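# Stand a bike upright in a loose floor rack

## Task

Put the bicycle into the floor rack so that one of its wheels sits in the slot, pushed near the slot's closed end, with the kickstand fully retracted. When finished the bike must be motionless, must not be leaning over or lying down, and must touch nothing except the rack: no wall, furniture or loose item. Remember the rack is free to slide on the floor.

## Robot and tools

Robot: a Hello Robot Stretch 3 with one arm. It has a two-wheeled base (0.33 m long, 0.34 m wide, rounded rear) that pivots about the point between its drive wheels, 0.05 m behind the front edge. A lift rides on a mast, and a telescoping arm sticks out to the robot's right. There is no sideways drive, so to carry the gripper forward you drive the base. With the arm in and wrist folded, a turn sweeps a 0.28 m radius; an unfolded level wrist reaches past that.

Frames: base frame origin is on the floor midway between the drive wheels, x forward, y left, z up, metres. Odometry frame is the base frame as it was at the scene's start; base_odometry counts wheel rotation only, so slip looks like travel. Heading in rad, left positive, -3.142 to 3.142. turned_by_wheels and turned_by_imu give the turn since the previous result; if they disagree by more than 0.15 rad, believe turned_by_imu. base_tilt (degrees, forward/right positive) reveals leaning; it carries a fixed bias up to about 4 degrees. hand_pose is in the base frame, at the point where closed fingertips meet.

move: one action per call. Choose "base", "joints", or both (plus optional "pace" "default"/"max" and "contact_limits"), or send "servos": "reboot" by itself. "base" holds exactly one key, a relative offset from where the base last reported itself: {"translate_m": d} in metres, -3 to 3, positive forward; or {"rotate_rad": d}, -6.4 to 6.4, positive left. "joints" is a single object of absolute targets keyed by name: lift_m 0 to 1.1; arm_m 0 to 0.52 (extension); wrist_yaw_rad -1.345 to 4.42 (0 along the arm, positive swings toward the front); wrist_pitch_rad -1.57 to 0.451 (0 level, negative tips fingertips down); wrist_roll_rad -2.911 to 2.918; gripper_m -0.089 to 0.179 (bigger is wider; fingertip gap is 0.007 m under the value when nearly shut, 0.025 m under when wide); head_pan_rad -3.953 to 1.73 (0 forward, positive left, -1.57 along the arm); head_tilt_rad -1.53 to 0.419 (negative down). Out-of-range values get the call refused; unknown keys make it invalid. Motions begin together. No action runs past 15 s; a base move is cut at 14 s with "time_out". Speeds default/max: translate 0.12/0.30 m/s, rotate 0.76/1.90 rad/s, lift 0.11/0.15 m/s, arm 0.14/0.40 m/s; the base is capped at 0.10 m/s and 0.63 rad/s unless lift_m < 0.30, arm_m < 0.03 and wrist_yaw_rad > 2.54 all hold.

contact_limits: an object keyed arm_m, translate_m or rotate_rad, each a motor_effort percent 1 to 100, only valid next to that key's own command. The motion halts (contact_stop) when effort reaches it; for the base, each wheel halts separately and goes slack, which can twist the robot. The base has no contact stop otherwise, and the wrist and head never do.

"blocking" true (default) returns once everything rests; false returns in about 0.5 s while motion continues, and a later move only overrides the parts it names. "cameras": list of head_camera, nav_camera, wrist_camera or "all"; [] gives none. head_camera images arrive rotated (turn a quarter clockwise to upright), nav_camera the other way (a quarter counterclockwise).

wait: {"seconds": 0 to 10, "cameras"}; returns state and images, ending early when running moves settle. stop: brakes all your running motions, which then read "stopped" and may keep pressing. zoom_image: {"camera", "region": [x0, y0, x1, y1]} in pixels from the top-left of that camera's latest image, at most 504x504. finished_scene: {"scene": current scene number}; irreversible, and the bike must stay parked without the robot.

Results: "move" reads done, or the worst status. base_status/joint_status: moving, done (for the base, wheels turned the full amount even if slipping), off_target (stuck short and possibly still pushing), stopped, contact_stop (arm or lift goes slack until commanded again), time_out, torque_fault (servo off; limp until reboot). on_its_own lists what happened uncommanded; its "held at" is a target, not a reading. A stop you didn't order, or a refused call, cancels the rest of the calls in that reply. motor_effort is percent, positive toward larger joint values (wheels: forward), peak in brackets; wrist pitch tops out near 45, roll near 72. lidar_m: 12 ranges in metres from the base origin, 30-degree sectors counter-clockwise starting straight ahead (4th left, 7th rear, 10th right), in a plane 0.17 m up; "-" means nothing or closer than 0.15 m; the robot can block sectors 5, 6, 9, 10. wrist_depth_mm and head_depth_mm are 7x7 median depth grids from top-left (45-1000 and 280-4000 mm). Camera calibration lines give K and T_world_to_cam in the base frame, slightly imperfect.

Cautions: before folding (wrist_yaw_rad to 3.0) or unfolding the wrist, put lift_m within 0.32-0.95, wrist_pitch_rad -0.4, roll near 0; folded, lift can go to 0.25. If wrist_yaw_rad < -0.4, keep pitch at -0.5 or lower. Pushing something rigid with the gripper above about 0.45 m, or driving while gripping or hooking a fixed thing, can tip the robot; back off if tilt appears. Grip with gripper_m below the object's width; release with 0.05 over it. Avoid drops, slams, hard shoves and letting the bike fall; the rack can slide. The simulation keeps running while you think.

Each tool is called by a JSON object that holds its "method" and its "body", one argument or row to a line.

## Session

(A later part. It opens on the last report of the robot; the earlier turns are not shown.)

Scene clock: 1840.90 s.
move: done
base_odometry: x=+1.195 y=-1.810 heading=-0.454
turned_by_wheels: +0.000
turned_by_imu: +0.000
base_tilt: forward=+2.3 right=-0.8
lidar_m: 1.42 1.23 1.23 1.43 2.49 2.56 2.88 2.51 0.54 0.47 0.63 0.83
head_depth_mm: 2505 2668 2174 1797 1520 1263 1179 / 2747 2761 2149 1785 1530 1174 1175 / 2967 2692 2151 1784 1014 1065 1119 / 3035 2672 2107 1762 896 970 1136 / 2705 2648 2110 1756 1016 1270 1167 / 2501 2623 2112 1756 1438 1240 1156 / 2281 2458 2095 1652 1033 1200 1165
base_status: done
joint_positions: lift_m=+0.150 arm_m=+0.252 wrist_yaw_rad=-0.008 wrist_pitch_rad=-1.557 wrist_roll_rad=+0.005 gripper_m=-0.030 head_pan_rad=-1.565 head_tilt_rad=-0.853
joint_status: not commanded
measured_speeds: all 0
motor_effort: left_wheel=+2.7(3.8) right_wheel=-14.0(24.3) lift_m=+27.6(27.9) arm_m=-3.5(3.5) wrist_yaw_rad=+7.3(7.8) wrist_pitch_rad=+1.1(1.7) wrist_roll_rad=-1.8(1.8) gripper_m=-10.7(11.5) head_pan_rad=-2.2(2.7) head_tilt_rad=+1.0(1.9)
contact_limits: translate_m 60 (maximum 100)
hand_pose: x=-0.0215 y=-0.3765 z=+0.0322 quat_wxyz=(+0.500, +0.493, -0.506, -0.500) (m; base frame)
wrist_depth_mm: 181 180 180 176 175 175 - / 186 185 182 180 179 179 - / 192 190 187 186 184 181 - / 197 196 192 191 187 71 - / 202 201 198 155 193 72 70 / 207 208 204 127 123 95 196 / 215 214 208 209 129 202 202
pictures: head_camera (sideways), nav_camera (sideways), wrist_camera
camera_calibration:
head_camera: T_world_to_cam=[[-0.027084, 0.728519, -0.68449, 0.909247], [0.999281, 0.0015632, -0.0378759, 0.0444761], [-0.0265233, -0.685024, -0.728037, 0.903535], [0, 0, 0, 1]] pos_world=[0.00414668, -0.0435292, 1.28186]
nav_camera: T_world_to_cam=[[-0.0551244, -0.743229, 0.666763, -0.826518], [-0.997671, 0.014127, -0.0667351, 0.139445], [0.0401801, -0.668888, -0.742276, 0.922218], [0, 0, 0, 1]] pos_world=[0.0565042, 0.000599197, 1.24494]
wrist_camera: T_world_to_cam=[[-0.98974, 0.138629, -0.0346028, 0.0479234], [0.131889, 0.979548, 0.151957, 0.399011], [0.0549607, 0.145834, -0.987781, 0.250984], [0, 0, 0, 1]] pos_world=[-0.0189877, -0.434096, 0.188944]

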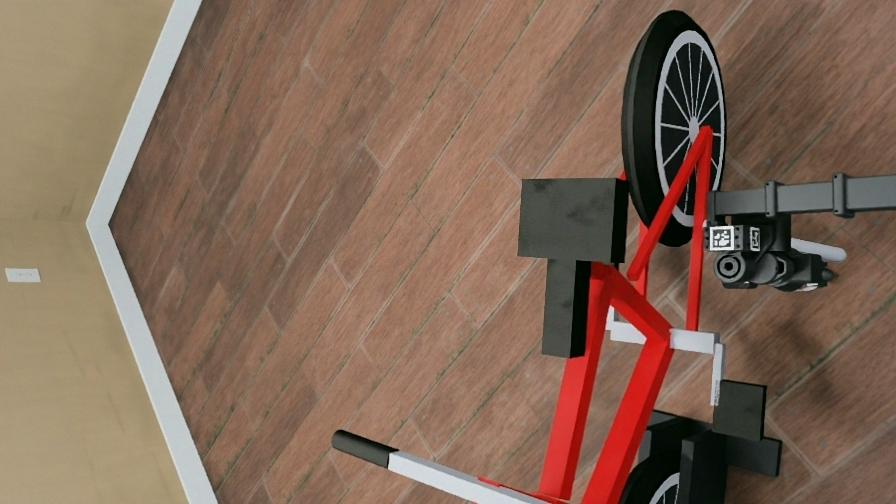

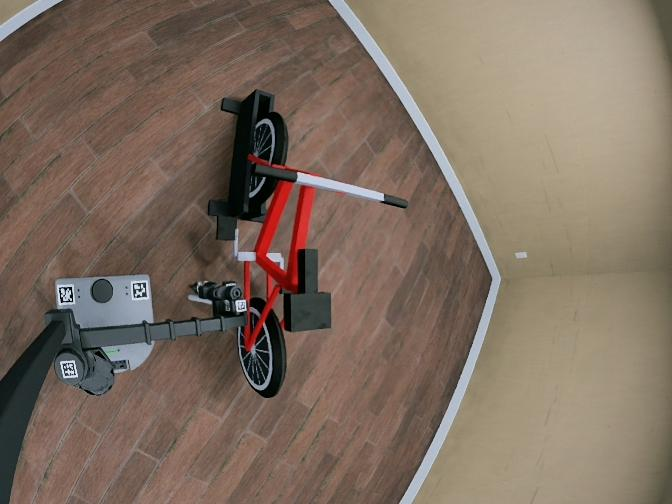

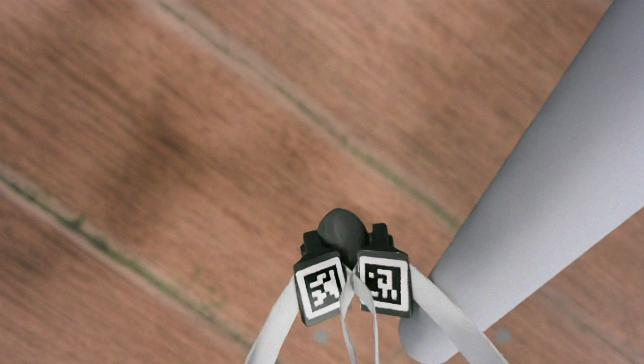

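{"method": "move", "body": {
  "base": {"translate_m":0.03},
  "cameras": []
}}

{"method": "move", "body": {
  "joints": {"arm_m":0.2,"lift_m":0.147},
  "cameras": ["wrist_camera","head_camera"]
}}

Scene clock: 1851.33 s.
move: done
base_odometry: x=+1.222 y=-1.823 heading=-0.454
turned_by_wheels: +0.000
turned_by_imu: -0.001
base_tilt: forward=+2.3 right=-0.8
lidar_m: 1.40 1.21 1.21 1.40 2.45 2.58 2.91 2.54 0.54 0.47 0.61 0.83
head_depth_mm: 2570 2652 2177 1797 1524 1172 1180 / 2743 2741 2169 1785 1521 1137 1171 / 2993 2687 2141 1772 896 1120 1117 / 2937 2673 2127 1765 931 1128 1113 / 2664 2654 2114 1751 1200 1247 1164 / 2458 2585 2091 1741 1442 1209 1166 / 2270 2420 2099 1697 998 1198 1157
base_status: done
joint_positions: lift_m=+0.150 arm_m=+0.252 wrist_yaw_rad=-0.002 wrist_pitch_rad=-1.552 wrist_roll_rad=+0.005 gripper_m=-0.030 head_pan_rad=-1.565 head_tilt_rad=-0.853
joint_status: not commanded
measured_speeds: all 0
motor_effort: left_wheel=+1.6(8.8) right_wheel=+5.5(10.9) lift_m=+24.6(25.9) arm_m=-12.1(12.1) wrist_yaw_rad=+1.6(7.9) wrist_pitch_rad=+0.3(1.3) wrist_roll_rad=-1.6(1.9) gripper_m=-11.8(11.9) head_pan_rad=-2.2(2.8) head_tilt_rad=+1.2(1.8)
hand_pose: x=-0.0216 y=-0.3776 z=+0.0321 quat_wxyz=(+0.503, +0.494, -0.506, -0.497) (m; base frame)
wrist_depth_mm: 181 180 177 176 176 174 172 / 186 185 182 180 179 179 176 / 190 189 187 185 186 181 182 / 197 195 192 190 190 187 80 / 202 202 197 155 194 192 84 / 207 205 203 126 125 111 93 / 212 211 209 206 206 110 202
pictures: none
No camera images: "cameras" was empty.

Scene clock: 1852.83 s.
move: done
base_odometry: x=+1.222 y=-1.823 heading=-0.454
turned_by_wheels: +0.000
turned_by_imu: +0.000
base_tilt: forward=+2.3 right=-0.8
lidar_m: 1.40 1.21 1.21 1.40 2.44 2.57 2.91 2.54 0.54 0.47 0.61 0.83
head_depth_mm: 2552 2662 2168 1795 1530 1163 1187 / 2769 2729 2151 1781 1532 1129 1182 / 2996 2718 2146 1774 899 1120 1121 / 2953 2659 2115 1779 929 1292 932 / 2670 2694 2097 1753 1203 1257 1166 / 2471 2584 2104 1743 1436 1211 1165 / 2278 2441 2096 1698 998 1201 1157
base_status: not commanded
joint_positions: lift_m=+0.147 arm_m=+0.200 wrist_yaw_rad=-0.001 wrist_pitch_rad=-1.551 wrist_roll_rad=+0.005 gripper_m=-0.030 head_pan_rad=-1.565 head_tilt_rad=-0.853
joint_status: all done
measured_speeds: all 0
motor_effort: left_wheel=+1.4(1.8) right_wheel=+5.5(5.9) lift_m=+23.2(25.1) arm_m=-19.0(20.3) wrist_yaw_rad=+0.0(2.1) wrist_pitch_rad=+0.0(0.7) wrist_roll_rad=-1.6(1.8) gripper_m=-10.3(11.4) head_pan_rad=-1.9(2.4) head_tilt_rad=+1.4(1.7)
hand_pose: x=-0.0216 y=-0.3258 z=+0.0291 quat_wxyz=(+0.503, +0.494, -0.506, -0.497) (m; base frame)
wrist_depth_mm: 178 177 175 173 173 173 74 / 183 180 180 180 177 174 81 / 188 187 184 184 182 99 91 / 192 192 189 188 186 109 183 / 198 197 193 156 189 188 189 / 205 202 200 126 125 194 193 / 210 208 206 204 204 198 197
pictures: head_camera (sideways), wrist_camera
camera_calibration:
head_camera: T_world_to_cam=[[-0.0270841, 0.728518, -0.684491, 0.909247], [0.999281, 0.00156332, -0.0378759, 0.0444761], [-0.0265232, -0.685024, -0.728037, 0.903535], [0, 0, 0, 1]] pos_world=[0.00414669, -0.0435292, 1.28186]
wrist_camera: T_world_to_cam=[[-0.990693, 0.131465, -0.0352845, 0.0383159], [0.12498, 0.981235, 0.146824, 0.350426], [0.0539246, 0.141047, -0.988533, 0.238977], [0, 0, 0, 1]] pos_world=[-0.0187239, -0.382595, 0.186137]

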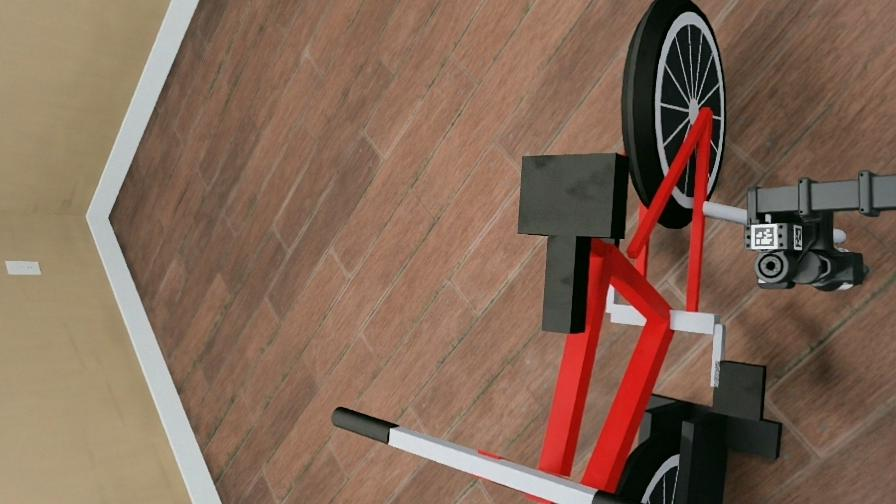

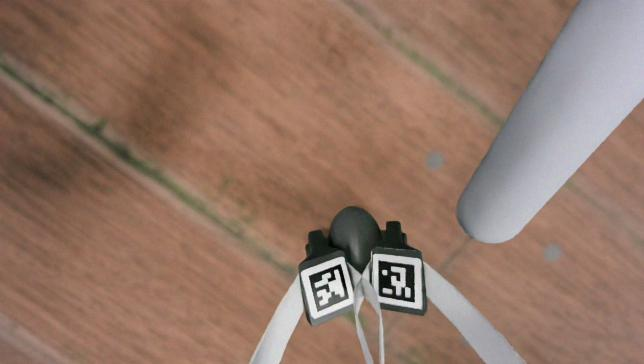

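{"method": "move", "body": {
  "joints": {"arm_m":0.219,"lift_m":0.145},
  "cameras": []
}}

{"method": "move", "body": {
  "base": {"translate_m":-0.08},
  "contact_limits": {"translate_m":60}
}}

Scene clock: 1857.17 s.
move: done
base_odometry: x=+1.222 y=-1.823 heading=-0.454
turned_by_wheels: +0.000
turned_by_imu: -0.001
base_tilt: forward=+2.3 right=-0.8
lidar_m: 1.40 1.21 1.21 1.41 2.45 2.58 2.91 2.53 0.55 0.47 0.61 0.83
head_depth_mm: 2553 2655 2184 1792 1528 1169 1174 / 2772 2697 2134 1780 1536 1131 1179 / 2955 2723 2159 1783 896 1121 1123 / 2962 2685 2122 1761 929 1294 1086 / 2645 2675 2094 1754 1208 1251 1165 / 2429 2554 2106 1757 1444 1208 1159 / 2261 2468 2088 1690 997 1196 1160
base_status: not commanded
joint_positions: lift_m=+0.145 arm_m=+0.219 wrist_yaw_rad=-0.001 wrist_pitch_rad=-1.551 wrist_roll_rad=+0.005 gripper_m=-0.030 head_pan_rad=-1.565 head_tilt_rad=-0.853
joint_status: all done
measured_speeds: all 0
motor_effort: left_wheel=+1.6(1.7) right_wheel=+5.8(6.1) lift_m=+28.3(28.3) arm_m=+19.2(20.3) wrist_yaw_rad=+0.2(1.7) wrist_pitch_rad=+0.3(0.8) wrist_roll_rad=-1.6(1.8) gripper_m=-10.5(11.2) head_pan_rad=-1.7(2.6) head_tilt_rad=+0.9(1.9)
hand_pose: x=-0.0216 y=-0.3448 z=+0.0270 quat_wxyz=(+0.503, +0.494, -0.506, -0.497) (m; base frame)
wrist_depth_mm: 176 175 174 172 170 170 167 / 181 181 179 177 175 173 71 / 185 185 182 181 180 178 84 / 189 188 188 186 185 181 85 / 195 196 193 155 186 110 185 / 202 202 198 127 124 192 190 / 208 205 202 201 200 196 197
pictures: none
No camera images: "cameras" was empty.

Scene clock: 1859.10 s.
move: done
base_odometry: x=+1.150 y=-1.788 heading=-0.453
turned_by_wheels: +0.000
turned_by_imu: +0.000
base_tilt: forward=+2.3 right=-0.8
lidar_m: 1.46 1.27 1.27 1.47 2.52 2.53 2.84 2.48 0.54 0.46 0.62 0.82
head_depth_mm: 2517 2643 2177 1779 1533 1268 1182 / 2709 2716 2146 1792 1530 1163 1181 / 2942 2686 2140 1772 895 1108 1115 / 3053 2674 2143 1765 887 1114 1101 / 2761 2671 2119 1740 996 1266 1173 / 2523 2624 2092 1752 1446 1111 1159 / 2308 2514 2082 1668 1020 1223 1164
base_status: done
joint_positions: lift_m=+0.145 arm_m=+0.219 wrist_yaw_rad=-0.005 wrist_pitch_rad=-1.557 wrist_roll_rad=+0.005 gripper_m=-0.030 head_pan_rad=-1.565 head_tilt_rad=-0.853
joint_status: not commanded
measured_speeds: all 0
motor_effort: left_wheel=+2.6(7.0) right_wheel=-13.7(22.0) lift_m=+24.9(29.0) arm_m=+18.6(19.2) wrist_yaw_rad=+4.7(5.0) wrist_pitch_rad=+1.1(1.6) wrist_roll_rad=-1.6(1.8) gripper_m=-10.4(11.4) head_pan_rad=-2.1(2.8) head_tilt_rad=+0.9(2.0)
contact_limits: translate_m 60 (maximum 100)
hand_pose: x=-0.0215 y=-0.3435 z=+0.0271 quat_wxyz=(+0.501, +0.494, -0.506, -0.499) (m; base frame)
wrist_depth_mm: 176 175 173 172 170 62 55 / 181 180 179 175 176 - 59 / 186 184 182 182 180 - 175 / 191 191 187 186 184 80 181 / 197 194 193 156 123 188 186 / 204 202 199 127 120 192 191 / 209 208 203 202 200 195 198
pictures: head_camera (sideways), nav_camera (sideways), wrist_camera
camera_calibration:
head_camera: T_world_to_cam=[[-0.0270841, 0.728518, -0.684491, 0.909247], [0.999281, 0.00156332, -0.0378759, 0.0444761], [-0.0265232, -0.685024, -0.728037, 0.903535], [0, 0, 0, 1]] pos_world=[0.00414669, -0.0435292, 1.28186]
nav_camera: T_world_to_cam=[[-0.0551244, -0.743229, 0.666763, -0.826518], [-0.997671, 0.0141268, -0.0667351, 0.139445], [0.0401802, -0.668888, -0.742276, 0.922218], [0, 0, 0, 1]] pos_world=[0.0565042, 0.0005992, 1.24494]
wrist_camera: T_world_to_cam=[[-0.99016, 0.135593, -0.034606, 0.0420643], [0.128885, 0.979953, 0.151921, 0.367537], [0.0545116, 0.145966, -0.987787, 0.24126], [0, 0, 0, 1]] pos_world=[-0.0188712, -0.401088, 0.183933]

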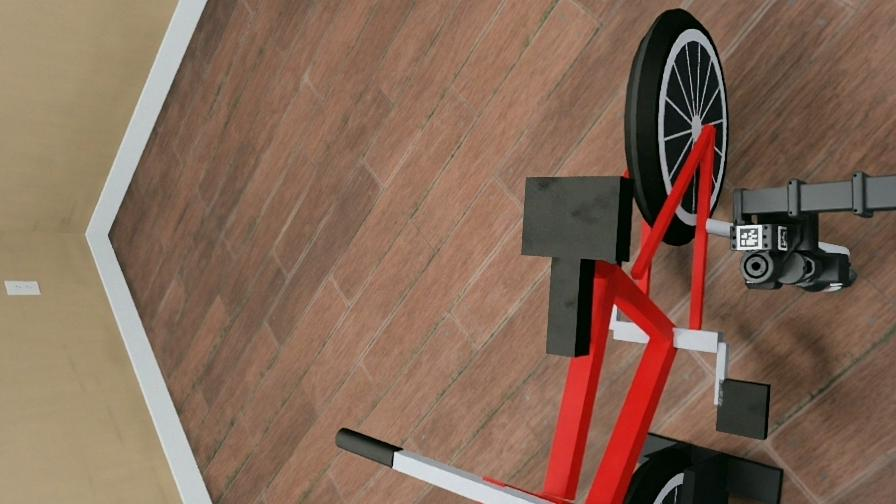

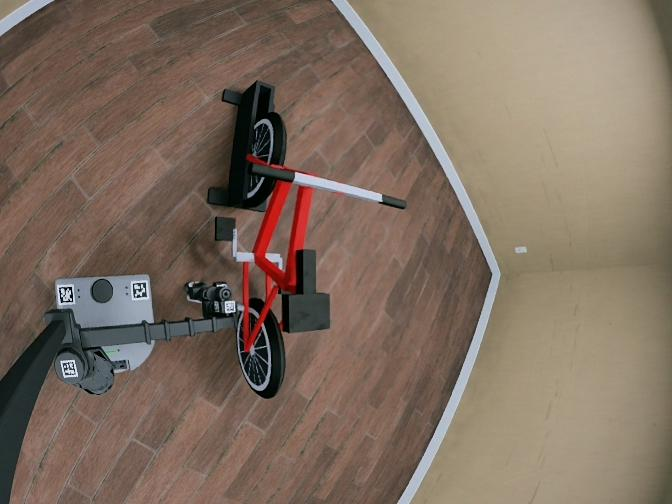

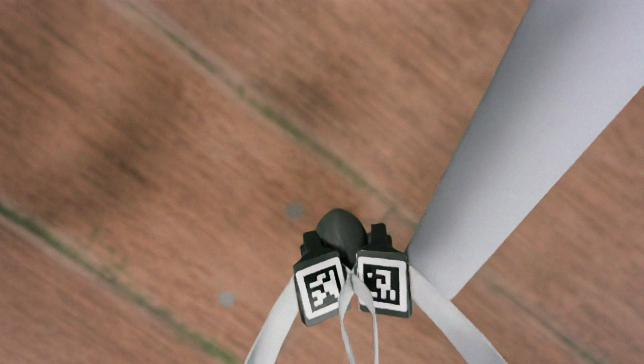

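{"method": "move", "body": {
  "base": {"translate_m":0.03},
  "cameras": []
}}

{"method": "move", "body": {
  "joints": {"lift_m":0.35},
  "cameras": []
}}

{"method": "move", "body": {
  "joints": {"arm_m":0.0},
  "cameras": ["head_camera","nav_camera"]
}}

Scene clock: 1928.97 s.
move: done
base_odometry: x=+1.177 y=-1.801 heading=-0.453
turned_by_wheels: +0.000
turned_by_imu: -0.001
base_tilt: forward=+2.3 right=-0.8
lidar_m: 1.44 1.24 1.25 1.44 2.53 2.54 2.87 2.50 0.54 0.46 0.61 0.82
head_depth_mm: 2522 2661 2175 1788 1535 1164 1182 / 2752 2725 2168 1774 1515 1124 1175 / 2957 2712 2134 1788 882 1118 1113 / 3010 2696 2129 1770 941 1177 1080 / 2733 2642 2120 1756 1416 1250 1164 / 2511 2631 2106 1751 1438 1283 1158 / 2305 2453 2092 1673 985 1201 1156
base_status: done
joint_positions: lift_m=+0.145 arm_m=+0.219 wrist_yaw_rad=-0.002 wrist_pitch_rad=-1.552 wrist_roll_rad=+0.005 gripper_m=-0.030 head_pan_rad=-1.565 head_tilt_rad=-0.853
joint_status: not commanded
measured_speeds: all 0
motor_effort: left_wheel=+1.4(8.8) right_wheel=+5.6(10.9) lift_m=+23.0(28.2) arm_m=+17.4(18.3) wrist_yaw_rad=+2.1(5.2) wrist_pitch_rad=+0.4(1.3) wrist_roll_rad=-1.6(1.8) gripper_m=-10.4(11.2) head_pan_rad=-2.0(2.5) head_tilt_rad=+1.3(1.7)
hand_pose: x=-0.0216 y=-0.3446 z=+0.0271 quat_wxyz=(+0.503, +0.494, -0.506, -0.497) (m; base frame)
wrist_depth_mm: 177 175 174 172 170 170 169 / 180 181 178 177 175 175 171 / 186 185 183 182 180 179 85 / 190 190 187 186 185 180 82 / 196 194 193 156 188 113 100 / 203 200 197 126 125 123 190 / 207 206 204 202 200 196 195
pictures: none
No camera images: "cameras" was empty.

Scene clock: 1931.67 s.
move: done
base_odometry: x=+1.177 y=-1.801 heading=-0.453
turned_by_wheels: +0.000
turned_by_imu: -0.001
base_tilt: forward=+2.3 right=-0.8
lidar_m: 1.44 1.24 1.25 1.44 2.52 2.55 2.86 2.50 0.54 0.47 0.61 0.82
head_depth_mm: 2528 2668 2175 1795 1530 1172 1181 / 2748 2742 2163 1778 1534 1123 1177 / 2967 2694 2142 1776 881 767 675 / 2983 2697 2129 1768 942 766 1128 / 2734 2672 2102 1777 1415 1243 1168 / 2474 2634 2108 1742 1438 1281 1163 / 2293 2482 2089 1658 976 1194 1157
base_status: not commanded
joint_positions: lift_m=+0.350 arm_m=+0.219 wrist_yaw_rad=-0.002 wrist_pitch_rad=-1.551 wrist_roll_rad=+0.005 gripper_m=-0.030 head_pan_rad=-1.565 head_tilt_rad=-0.853
joint_status: all done
measured_speeds: all 0
motor_effort: left_wheel=+1.7(1.8) right_wheel=+4.9(6.1) lift_m=+28.8(30.0) arm_m=+17.4(17.8) wrist_yaw_rad=+1.8(2.8) wrist_pitch_rad=+0.0(0.9) wrist_roll_rad=-1.6(1.8) gripper_m=-10.5(11.6) head_pan_rad=-2.1(2.7) head_tilt_rad=+1.2(1.9)
hand_pose: x=-0.0216 y=-0.3448 z=+0.2321 quat_wxyz=(+0.503, +0.494, -0.506, -0.497) (m; base frame)
wrist_depth_mm: 179 184 367 364 360 358 357 / 188 372 381 371 369 368 362 / 194 393 390 379 384 374 369 / 404 400 399 394 391 384 380 / 419 413 407 153 394 401 398 / 431 418 418 127 125 406 403 / 438 432 435 363 360 340 415
pictures: none
No camera images: "cameras" was empty.

Scene clock: 1934.50 s.
move: done
base_odometry: x=+1.177 y=-1.801 heading=-0.453
turned_by_wheels: +0.000
turned_by_imu: -0.001
base_tilt: forward=+2.3 right=-0.8
lidar_m: 1.44 1.25 1.25 1.45 2.52 2.54 2.87 2.50 0.54 0.47 0.61 0.82
head_depth_mm: 2509 2660 2162 1797 1533 1159 1177 / 2712 2736 2158 1784 1523 1135 1177 / 2982 2722 2142 1787 881 1125 1176 / 3010 2672 2147 1766 943 1269 1148 / 2723 2642 2136 1752 1416 1252 1168 / 2493 2617 2102 1735 1449 1286 1164 / 2311 2466 2112 1661 977 1205 1162
base_status: not commanded
joint_positions: lift_m=+0.350 arm_m=+0.000 wrist_yaw_rad=+0.000 wrist_pitch_rad=-1.551 wrist_roll_rad=+0.004 gripper_m=-0.030 head_pan_rad=-1.565 head_tilt_rad=-0.853
joint_status: all done
measured_speeds: all 0
motor_effort: left_wheel=+1.6(1.8) right_wheel=+5.4(6.0) lift_m=+24.3(29.0) arm_m=-18.6(20.2) wrist_yaw_rad=-0.1(2.1) wrist_pitch_rad=-0.1(0.7) wrist_roll_rad=-1.3(1.8) gripper_m=-10.5(11.6) head_pan_rad=-2.0(2.8) head_tilt_rad=+0.8(2.1)
hand_pose: x=-0.0216 y=-0.1259 z=+0.2320 quat_wxyz=(+0.504, +0.494, -0.505, -0.496) (m; base frame)
wrist_depth_mm: 373 369 373 366 355 363 353 / 386 379 376 376 375 364 366 / 397 395 386 379 241 228 367 / 405 397 395 233 227 228 228 / 414 409 410 154 234 235 231 / 424 422 419 126 126 241 238 / 435 438 431 238 249 245 243
pictures: head_camera (sideways), nav_camera (sideways)
camera_calibration:
head_camera: T_world_to_cam=[[-0.027084, 0.728515, -0.684494, 0.909252], [0.999281, 0.001563, -0.0378759, 0.0444761], [-0.0265233, -0.685028, -0.728034, 0.903531], [0, 0, 0, 1]] pos_world=[0.00414668, -0.0435293, 1.28186]
nav_camera: T_world_to_cam=[[-0.0551245, -0.743225, 0.666766, -0.826523], [-0.997671, 0.0141266, -0.0667352, 0.139445], [0.0401801, -0.668892, -0.742273, 0.922214], [0, 0, 0, 1]] pos_world=[0.0565042, 0.000598899, 1.24494]

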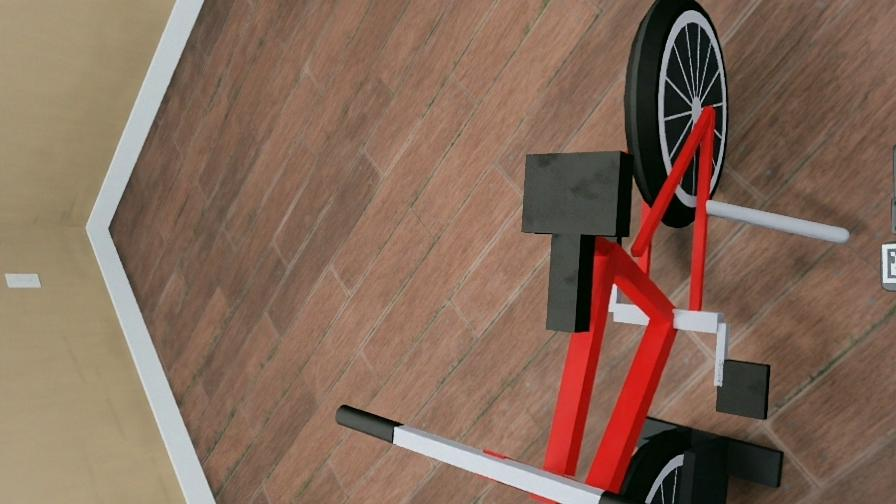

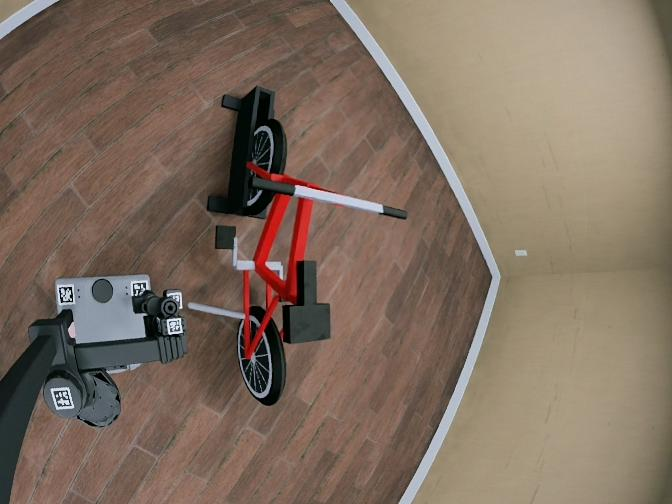

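{"method": "move", "body": {
  "cameras": ["head_camera","nav_camera"]
}}

Scene clock: 1959.33 s.
base_odometry: x=+1.177 y=-1.801 heading=-0.453
turned_by_wheels: +0.000
turned_by_imu: -0.001
base_tilt: forward=+2.3 right=-0.8
lidar_m: 1.43 1.24 1.25 1.45 2.52 2.55 2.88 2.50 0.54 0.47 0.61 0.82
head_depth_mm: 2517 2663 2169 1789 1530 1162 1182 / 2750 2767 2169 1790 1527 1128 1178 / 2917 2693 2126 1781 883 1121 1166 / 3001 2675 2128 1764 945 1276 1151 / 2728 2662 2108 1757 1410 1243 1161 / 2521 2615 2128 1743 1435 1287 1162 / 2269 2473 2089 1657 980 1202 1151
base_status: not commanded
joint_positions: lift_m=+0.350 arm_m=+0.000 wrist_yaw_rad=+0.000 wrist_pitch_rad=-1.551 wrist_roll_rad=+0.004 gripper_m=-0.030 head_pan_rad=-1.565 head_tilt_rad=-0.853
joint_status: all done
measured_speeds: all 0
motor_effort: left_wheel=+1.5(1.8) right_wheel=+5.7(6.0) lift_m=+23.1(29.0) arm_m=-14.2(20.2) wrist_yaw_rad=-0.1(2.1) wrist_pitch_rad=+0.2(0.7) wrist_roll_rad=-1.2(1.8) gripper_m=-10.7(11.6) head_pan_rad=-1.7(2.8) head_tilt_rad=+0.8(2.1)
hand_pose: x=-0.0216 y=-0.1259 z=+0.2320 quat_wxyz=(+0.504, +0.494, -0.505, -0.496) (m; base frame)
wrist_depth_mm: 377 372 367 366 361 361 353 / 386 374 377 373 372 368 366 / 399 393 382 385 246 226 370 / 402 402 392 233 230 229 225 / 415 417 406 155 234 235 232 / 432 422 416 126 124 240 239 / 436 437 430 237 249 243 245
pictures: head_camera (sideways), nav_camera (sideways)
camera_calibration:
head_camera: T_world_to_cam=[[-0.0270839, 0.728515, -0.684494, 0.909252], [0.999281, 0.00156288, -0.0378759, 0.0444761], [-0.0265234, -0.685028, -0.728034, 0.903531], [0, 0, 0, 1]] pos_world=[0.00414668, -0.0435293, 1.28186]
nav_camera: T_world_to_cam=[[-0.0551246, -0.743225, 0.666766, -0.826523], [-0.997671, 0.0141267, -0.0667352, 0.139445], [0.0401801, -0.668892, -0.742273, 0.922214], [0, 0, 0, 1]] pos_world=[0.0565042, 0.000598893, 1.24494]

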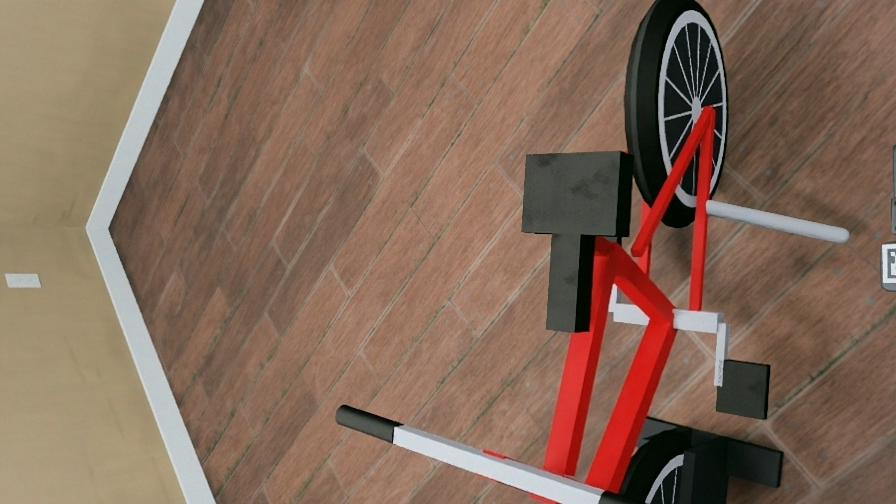

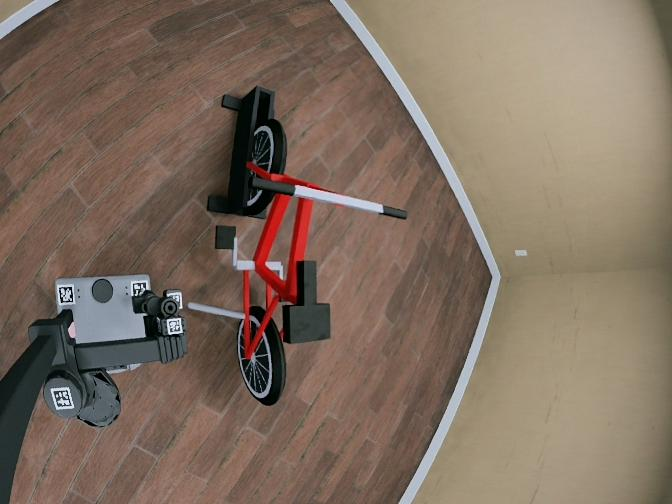

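{"method": "move", "body": {
  "base": {"translate_m": -0.64},
  "cameras": []
}}

{"method": "move", "body": {
  "base": {"rotate_rad": 1.571},
  "joints": {"head_pan_rad": -1.57, "head_tilt_rad": -0.8}
}}

Scene clock: 2013.03 s.
move: done
base_odometry: x=+0.602 y=-1.521 heading=-0.454
turned_by_wheels: +0.000
turned_by_imu: -0.005
base_tilt: forward=+2.3 right=-0.8
lidar_m: 1.96 1.70 1.70 1.96 2.09 2.10 2.35 2.05 2.05 2.37 0.54 0.69
head_depth_mm: 2065 2282 2167 1797 1528 1331 1183 / 2207 2415 2165 1786 1524 1325 1176 / 2391 2601 2147 1768 1500 1328 1175 / 2632 2684 2115 1768 1509 1326 1166 / 2891 2644 2110 1768 1504 1321 1165 / 3006 2632 2098 1744 1510 1267 1163 / 2775 2623 2092 1736 1495 1119 1158
base_status: done
joint_positions: lift_m=+0.350 arm_m=+0.000 wrist_yaw_rad=+0.000 wrist_pitch_rad=-1.551 wrist_roll_rad=+0.004 gripper_m=-0.030 head_pan_rad=-1.565 head_tilt_rad=-0.853
joint_status: not commanded
measured_speeds: all 0
motor_effort: left_wheel=-2.1(8.1) right_wheel=-0.2(4.4) lift_m=+24.7(24.7) arm_m=+0.5(10.3) wrist_yaw_rad=+0.2(1.5) wrist_pitch_rad=+0.1(0.8) wrist_roll_rad=-1.3(1.5) gripper_m=-11.1(11.9) head_pan_rad=-2.1(2.7) head_tilt_rad=+1.7(2.2)
hand_pose: x=-0.0216 y=-0.1259 z=+0.2320 quat_wxyz=(+0.504, +0.494, -0.505, -0.496) (m; base frame)
wrist_depth_mm: 374 370 368 371 363 353 353 / 385 375 382 370 372 367 367 / 399 388 392 375 242 225 367 / 408 408 395 231 231 229 227 / 415 412 409 154 236 233 231 / 430 426 413 126 125 240 238 / 443 433 432 238 250 244 247
pictures: none
No camera images: "cameras" was empty.

Scene clock: 2016.63 s.
move: done
base_odometry: x=+0.602 y=-1.521 heading=+1.117
turned_by_wheels: +1.571
turned_by_imu: +1.560
base_tilt: forward=+2.3 right=-0.8
lidar_m: 1.96 2.10 2.10 2.35 2.05 2.05 2.38 0.54 0.69 1.96 1.69 1.70
head_depth_mm: 2642 2819 2345 1687 1492 1366 1201 / 2738 2941 2307 1867 1576 1373 1196 / 2491 2787 2297 1858 1579 1358 1187 / 2246 2584 2299 1859 1568 1356 1187 / 2058 2336 2284 1852 1557 1352 1184 / 1895 2104 2219 1821 1553 1337 1187 / 1732 1943 2100 1820 1540 1338 1171
base_status: done
joint_positions: lift_m=+0.350 arm_m=+0.000 wrist_yaw_rad=+0.000 wrist_pitch_rad=-1.551 wrist_roll_rad=+0.004 gripper_m=-0.030 head_pan_rad=-1.565 head_tilt_rad=-0.804
joint_status: all done
measured_speeds: all 0
motor_effort: left_wheel=-3.3(7.7) right_wheel=+6.2(10.1) lift_m=+24.9(25.1) arm_m=-1.5(1.9) wrist_yaw_rad=+0.3(1.7) wrist_pitch_rad=+0.0(0.7) wrist_roll_rad=-1.3(1.4) gripper_m=-10.4(11.5) head_pan_rad=-1.8(2.9) head_tilt_rad=+1.6(4.1)
hand_pose: x=-0.0216 y=-0.1259 z=+0.2320 quat_wxyz=(+0.504, +0.494, -0.505, -0.496) (m; base frame)
wrist_depth_mm: 377 373 368 369 365 357 363 / 386 378 371 375 373 367 363 / 400 390 388 380 243 225 369 / 402 401 396 232 230 225 226 / 419 407 407 154 236 235 232 / 420 419 416 126 125 241 238 / 439 438 434 234 249 245 246
pictures: head_camera (sideways), nav_camera (sideways), wrist_camera
camera_calibration:
head_camera: T_world_to_cam=[[-0.0268836, 0.693889, -0.71958, 0.954974], [0.999292, -0.000299593, -0.0376226, 0.0441486], [-0.0263215, -0.720082, -0.69339, 0.858472], [0, 0, 0, 1]] pos_world=[0.00415203, -0.0444619, 1.2841]
nav_camera: T_world_to_cam=[[-0.0553199, -0.709456, 0.702575, -0.873185], [-0.997652, 0.0108136, -0.0676343, 0.14062], [0.0403861, -0.704667, -0.708388, 0.878144], [0, 0, 0, 1]] pos_world=[0.0565204, -0.0022072, 1.24506]
wrist_camera: T_world_to_cam=[[-0.990971, 0.129335, -0.0353383, 0.0189225], [0.122894, 0.981581, 0.146271, 0.124653], [0.0536055, 0.140608, -0.988613, 0.411407], [0, 0, 0, 1]] pos_world=[-0.0186211, -0.182651, 0.389158]

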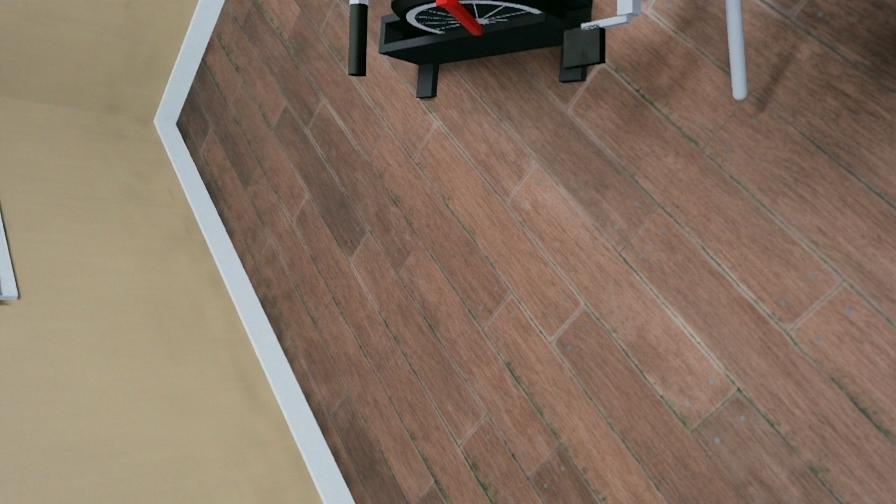

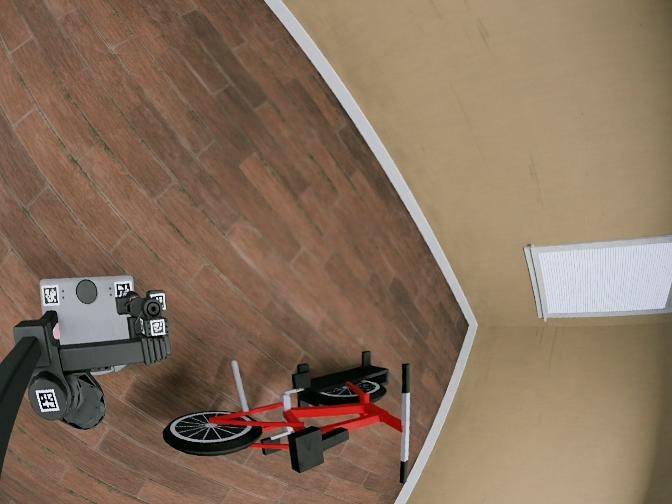

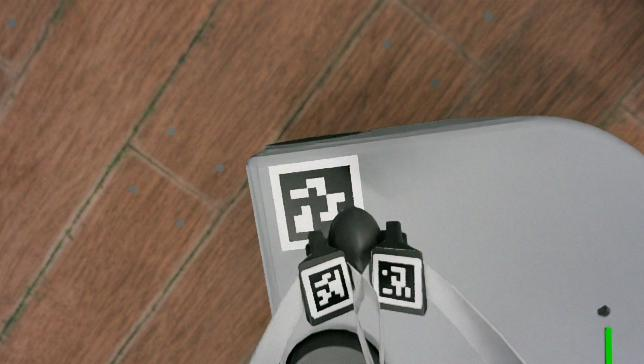

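{"method": "move", "body": {
  "base": {"translate_m": -0.3},
  "joints": {"wrist_yaw_rad": 1.57, "wrist_pitch_rad": -1.2}
}}

Scene clock: 2029.10 s.
move: done
base_odometry: x=+0.470 y=-1.790 heading=+1.117
turned_by_wheels: +0.000
turned_by_imu: -0.003
base_tilt: forward=+2.3 right=-0.8
lidar_m: 2.20 2.30 2.31 2.10 1.84 1.84 2.14 0.28 0.29 0.98 1.90 1.90
head_depth_mm: 2421 2673 2360 1894 1592 1309 1198 / 2608 2804 2322 1747 898 1105 887 / 2796 2942 2288 1773 1475 1333 1172 / 2559 2774 2273 1870 1567 1348 1189 / 2323 2629 2271 1850 1559 1342 1181 / 2149 2399 2256 1842 1548 1332 1180 / 1950 2178 2232 1827 1543 1336 1177
base_status: done
joint_positions: lift_m=+0.350 arm_m=+0.000 wrist_yaw_rad=+1.568 wrist_pitch_rad=-1.209 wrist_roll_rad=+0.004 gripper_m=-0.030 head_pan_rad=-1.565 head_tilt_rad=-0.804
joint_status: all done
measured_speeds: all 0
motor_effort: left_wheel=-2.0(7.4) right_wheel=-0.3(4.8) lift_m=+25.9(26.0) arm_m=-18.6(18.6) wrist_yaw_rad=+1.0(3.5) wrist_pitch_rad=+1.7(2.7) wrist_roll_rad=-1.3(1.5) gripper_m=-10.4(11.7) head_pan_rad=-2.0(2.8) head_tilt_rad=+1.3(2.1)
hand_pose: x=+0.0468 y=-0.1454 z=+0.2405 quat_wxyz=(+0.696, +0.695, -0.129, +0.125) (m; base frame)
wrist_depth_mm: 473 463 453 451 432 422 419 / 465 459 438 437 422 414 402 / 451 442 431 415 421 408 394 / 439 421 420 407 403 395 391 / 425 417 401 154 386 386 380 / 261 233 243 127 125 376 370 / 246 228 228 233 370 366 366
pictures: head_camera (sideways), nav_camera (sideways), wrist_camera
camera_calibration:
head_camera: T_world_to_cam=[[-0.0268835, 0.693889, -0.71958, 0.954974], [0.999292, -0.000299716, -0.0376226, 0.0441486], [-0.0263216, -0.720082, -0.693389, 0.858472], [0, 0, 0, 1]] pos_world=[0.00415203, -0.0444619, 1.2841]
nav_camera: T_world_to_cam=[[-0.05532, -0.709456, 0.702576, -0.873185], [-0.997652, 0.0108137, -0.0676343, 0.14062], [0.040386, -0.704667, -0.708388, 0.878144], [0, 0, 0, 1]] pos_world=[0.0565204, -0.00220721, 1.24506]
wrist_camera: T_world_to_cam=[[-0.112363, -0.990704, -0.0766798, -0.10444], [-0.973447, 0.125236, -0.191618, 0.142213], [0.19944, 0.053113, -0.97847, 0.396885], [0, 0, 0, 1]] pos_world=[0.0475467, -0.142359, 0.407582]

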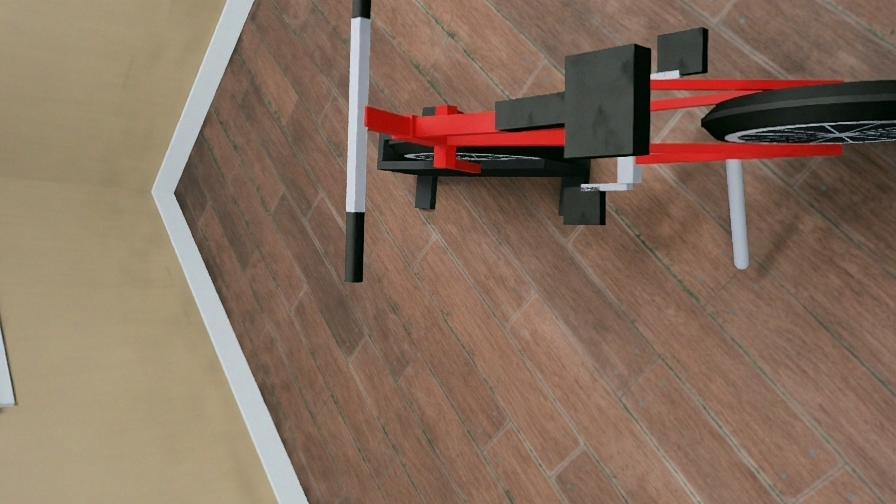

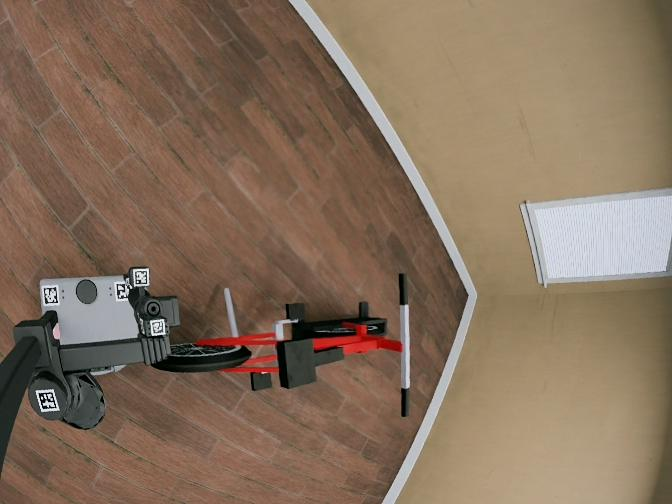

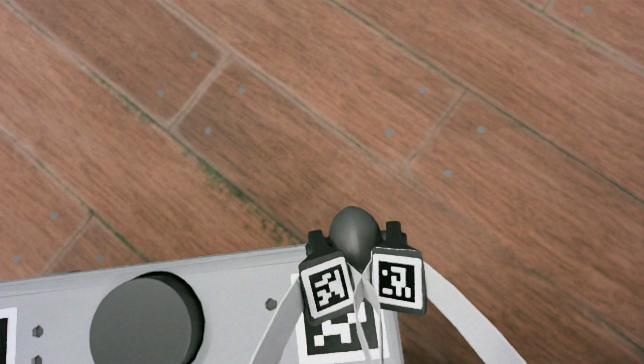

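{"method": "move", "body": {
  "base": {"translate_m": -0.075},
  "cameras": []
}}

{"method": "move", "body": {
  "joints": {"arm_m": 0.4}
}}

Scene clock: 2040.27 s.
move: done
base_odometry: x=+0.438 y=-1.858 heading=+1.117
turned_by_wheels: +0.000
turned_by_imu: -0.002
base_tilt: forward=+2.3 right=-0.8
lidar_m: 2.26 2.36 2.35 2.03 1.78 1.79 2.07 2.38 0.23 0.52 1.96 1.96
head_depth_mm: 2368 2602 2350 1878 1587 1371 1201 / 2552 2767 2309 1880 1582 1178 1175 / 2765 2878 2290 1392 898 1285 885 / 2636 2824 2290 1868 1551 1364 1191 / 2418 2671 2268 1868 1560 1349 1176 / 2193 2451 2267 1837 1556 1339 1181 / 2021 2237 2242 1820 1550 1329 1172
base_status: done
joint_positions: lift_m=+0.350 arm_m=+0.000 wrist_yaw_rad=+1.568 wrist_pitch_rad=-1.208 wrist_roll_rad=+0.004 gripper_m=-0.030 head_pan_rad=-1.565 head_tilt_rad=-0.804
joint_status: not commanded
measured_speeds: all 0
motor_effort: left_wheel=-2.9(7.6) right_wheel=-0.6(4.9) lift_m=+26.6(26.6) arm_m=-17.8(18.4) wrist_yaw_rad=+2.1(2.7) wrist_pitch_rad=+1.9(2.0) wrist_roll_rad=-1.3(1.4) gripper_m=-10.8(11.4) head_pan_rad=-2.1(2.7) head_tilt_rad=+1.4(2.2)
hand_pose: x=+0.0469 y=-0.1454 z=+0.2406 quat_wxyz=(+0.696, +0.695, -0.129, +0.125) (m; base frame)
wrist_depth_mm: 471 467 460 444 444 420 416 / 466 452 444 428 426 413 410 / 458 444 432 423 413 404 402 / 437 426 418 413 405 404 392 / 432 419 411 155 390 390 380 / 258 235 244 127 125 376 370 / 247 230 228 231 371 368 360
pictures: none
No camera images: "cameras" was empty.

Scene clock: 2044.40 s.
move: done
base_odometry: x=+0.438 y=-1.858 heading=+1.117
turned_by_wheels: +0.000
turned_by_imu: -0.005
base_tilt: forward=+2.3 right=-0.8
lidar_m: 2.26 2.36 2.36 2.04 1.79 1.79 2.07 2.39 0.30 0.59 1.96 1.96
head_depth_mm: 2366 2590 2369 1882 1600 1374 1204 / 2536 2781 2271 1899 1518 1340 1197 / 2711 2931 2244 1441 930 807 687 / 2631 2878 2233 1871 930 1303 1189 / 2407 2653 2230 1869 1569 1299 1184 / 2196 2476 2285 1857 1558 1345 1179 / 2014 2248 2246 1826 1551 1344 1180
base_status: not commanded
joint_positions: lift_m=+0.350 arm_m=+0.400 wrist_yaw_rad=+1.569 wrist_pitch_rad=-1.206 wrist_roll_rad=+0.004 gripper_m=-0.030 head_pan_rad=-1.565 head_tilt_rad=-0.798
joint_status: all done
measured_speeds: all 0
motor_effort: left_wheel=-5.1(6.6) right_wheel=+7.6(7.8) lift_m=+26.4(28.3) arm_m=+7.0(35.2) wrist_yaw_rad=+1.4(2.1) wrist_pitch_rad=+1.2(1.9) wrist_roll_rad=-1.3(1.6) gripper_m=-11.1(11.8) head_pan_rad=-1.7(2.7) head_tilt_rad=-1.6(2.2)
hand_pose: x=+0.0475 y=-0.5454 z=+0.2407 quat_wxyz=(+0.696, +0.695, -0.130, +0.126) (m; base frame)
wrist_depth_mm: 472 473 452 442 430 427 422 / 457 450 446 427 425 414 409 / 452 435 432 422 416 405 395 / 437 429 428 407 406 392 387 / 423 420 410 152 389 385 374 / 419 406 401 126 126 368 366 / 404 398 386 381 371 361 357
pictures: head_camera (sideways), nav_camera (sideways), wrist_camera
camera_calibration:
head_camera: T_world_to_cam=[[-0.026586, 0.68988, -0.723436, 0.959997], [0.999293, -0.00090663, -0.0375882, 0.0441041], [-0.0265872, -0.723924, -0.689368, 0.853243], [0, 0, 0, 1]] pos_world=[0.00413488, -0.0445596, 1.28435]
nav_camera: T_world_to_cam=[[-0.0556232, -0.705508, 0.706515, -0.878318], [-0.997645, 0.0108334, -0.0677255, 0.140739], [0.040127, -0.708619, -0.70445, 0.873024], [0, 0, 0, 1]] pos_world=[0.0565212, -0.00254384, 1.24508]
wrist_camera: T_world_to_cam=[[-0.111015, -0.990832, -0.0769894, -0.50074], [-0.973046, 0.124124, -0.194355, 0.193063], [0.202129, 0.0533379, -0.977905, 0.418041], [0, 0, 0, 1]] pos_world=[0.0477716, -0.54241, 0.407776]

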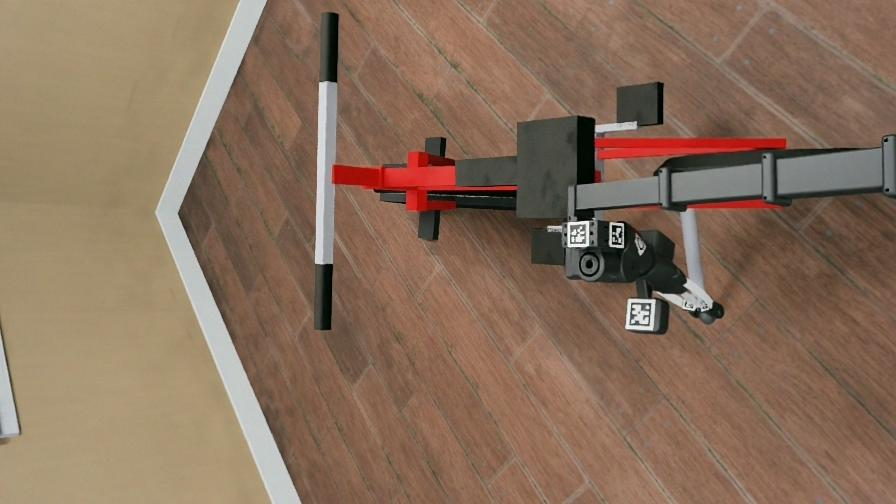

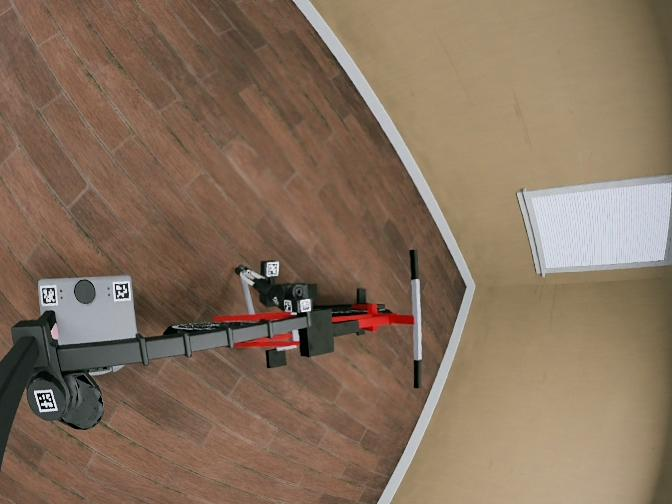

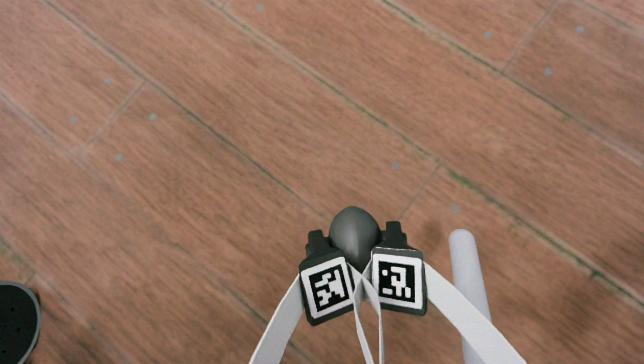

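{"method": "move", "body": {
  "joints": {"arm_m": 0.44},
  "contact_limits": {"arm_m": 50}
}}

Scene clock: 2070.20 s.
move: done
base_odometry: x=+0.438 y=-1.858 heading=+1.117
turned_by_wheels: +0.000
turned_by_imu: -0.001
base_tilt: forward=+2.3 right=-0.8
lidar_m: 2.27 2.36 2.36 2.04 1.79 1.79 2.07 2.38 0.34 0.59 1.96 1.96
head_depth_mm: 2352 2604 2268 1883 1592 1375 1202 / 2516 2780 2262 1884 1561 1360 1199 / 2724 2926 2263 1387 947 946 688 / 2640 2874 2223 1861 960 1336 1185 / 2398 2676 2219 1867 1564 1329 1186 / 2184 2458 2281 1848 1555 1342 1184 / 2021 2220 2257 1853 1543 1335 1178
base_status: not commanded
joint_positions: lift_m=+0.350 arm_m=+0.440 wrist_yaw_rad=+1.569 wrist_pitch_rad=-1.206 wrist_roll_rad=+0.004 gripper_m=-0.030 head_pan_rad=-1.565 head_tilt_rad=-0.798
joint_status: all done
measured_speeds: all 0
motor_effort: left_wheel=-5.4(6.5) right_wheel=+8.6(9.4) lift_m=+27.9(28.1) arm_m=+2.6(30.2) wrist_yaw_rad=+0.5(2.0) wrist_pitch_rad=+0.9(1.4) wrist_roll_rad=-1.3(1.5) gripper_m=-9.8(11.4) head_pan_rad=-2.1(2.4) head_tilt_rad=-0.9(1.7)
contact_limits: arm_m 50 (drawing in: default 39, maximum 56; extending or still: default 47, maximum 69)
hand_pose: x=+0.0475 y=-0.5854 z=+0.2407 quat_wxyz=(+0.696, +0.695, -0.130, +0.126) (m; base frame)
wrist_depth_mm: 481 468 462 439 437 425 418 / 462 447 448 435 421 411 406 / 456 447 429 427 417 401 398 / 448 430 425 414 406 394 387 / 425 420 415 152 385 382 380 / 422 413 400 126 125 374 374 / 405 397 395 384 373 365 363
pictures: head_camera (sideways), nav_camera (sideways), wrist_camera
camera_calibration:
head_camera: T_world_to_cam=[[-0.0265861, 0.68988, -0.723436, 0.959997], [0.999293, -0.000906515, -0.0375882, 0.0441041], [-0.0265872, -0.723924, -0.689368, 0.853243], [0, 0, 0, 1]] pos_world=[0.00413488, -0.0445596, 1.28435]
nav_camera: T_world_to_cam=[[-0.0556231, -0.705508, 0.706516, -0.878318], [-0.997645, 0.0108333, -0.0677255, 0.140739], [0.040127, -0.708619, -0.704449, 0.873024], [0, 0, 0, 1]] pos_world=[0.0565212, -0.00254384, 1.24508]
wrist_camera: T_world_to_cam=[[-0.111013, -0.990832, -0.0769893, -0.54038], [-0.973047, 0.124122, -0.194354, 0.198028], [0.202128, 0.0533383, -0.977905, 0.420175], [0, 0, 0, 1]] pos_world=[0.0477715, -0.582417, 0.407776]

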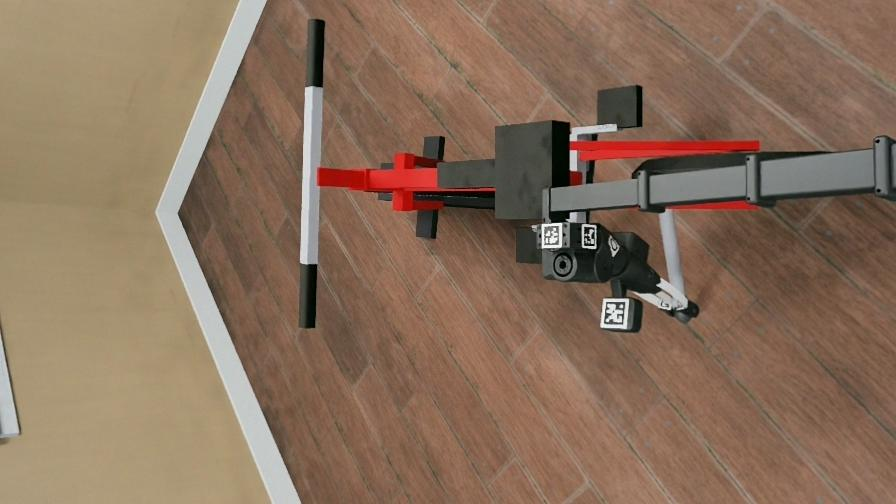

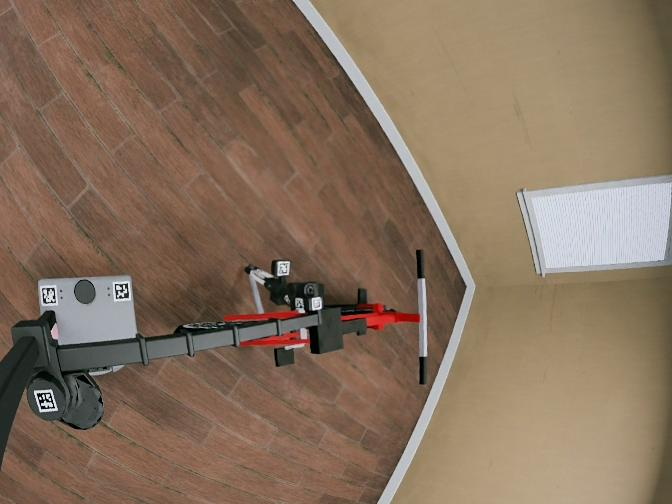

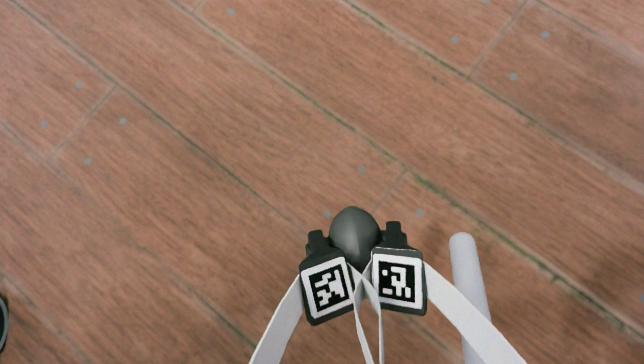

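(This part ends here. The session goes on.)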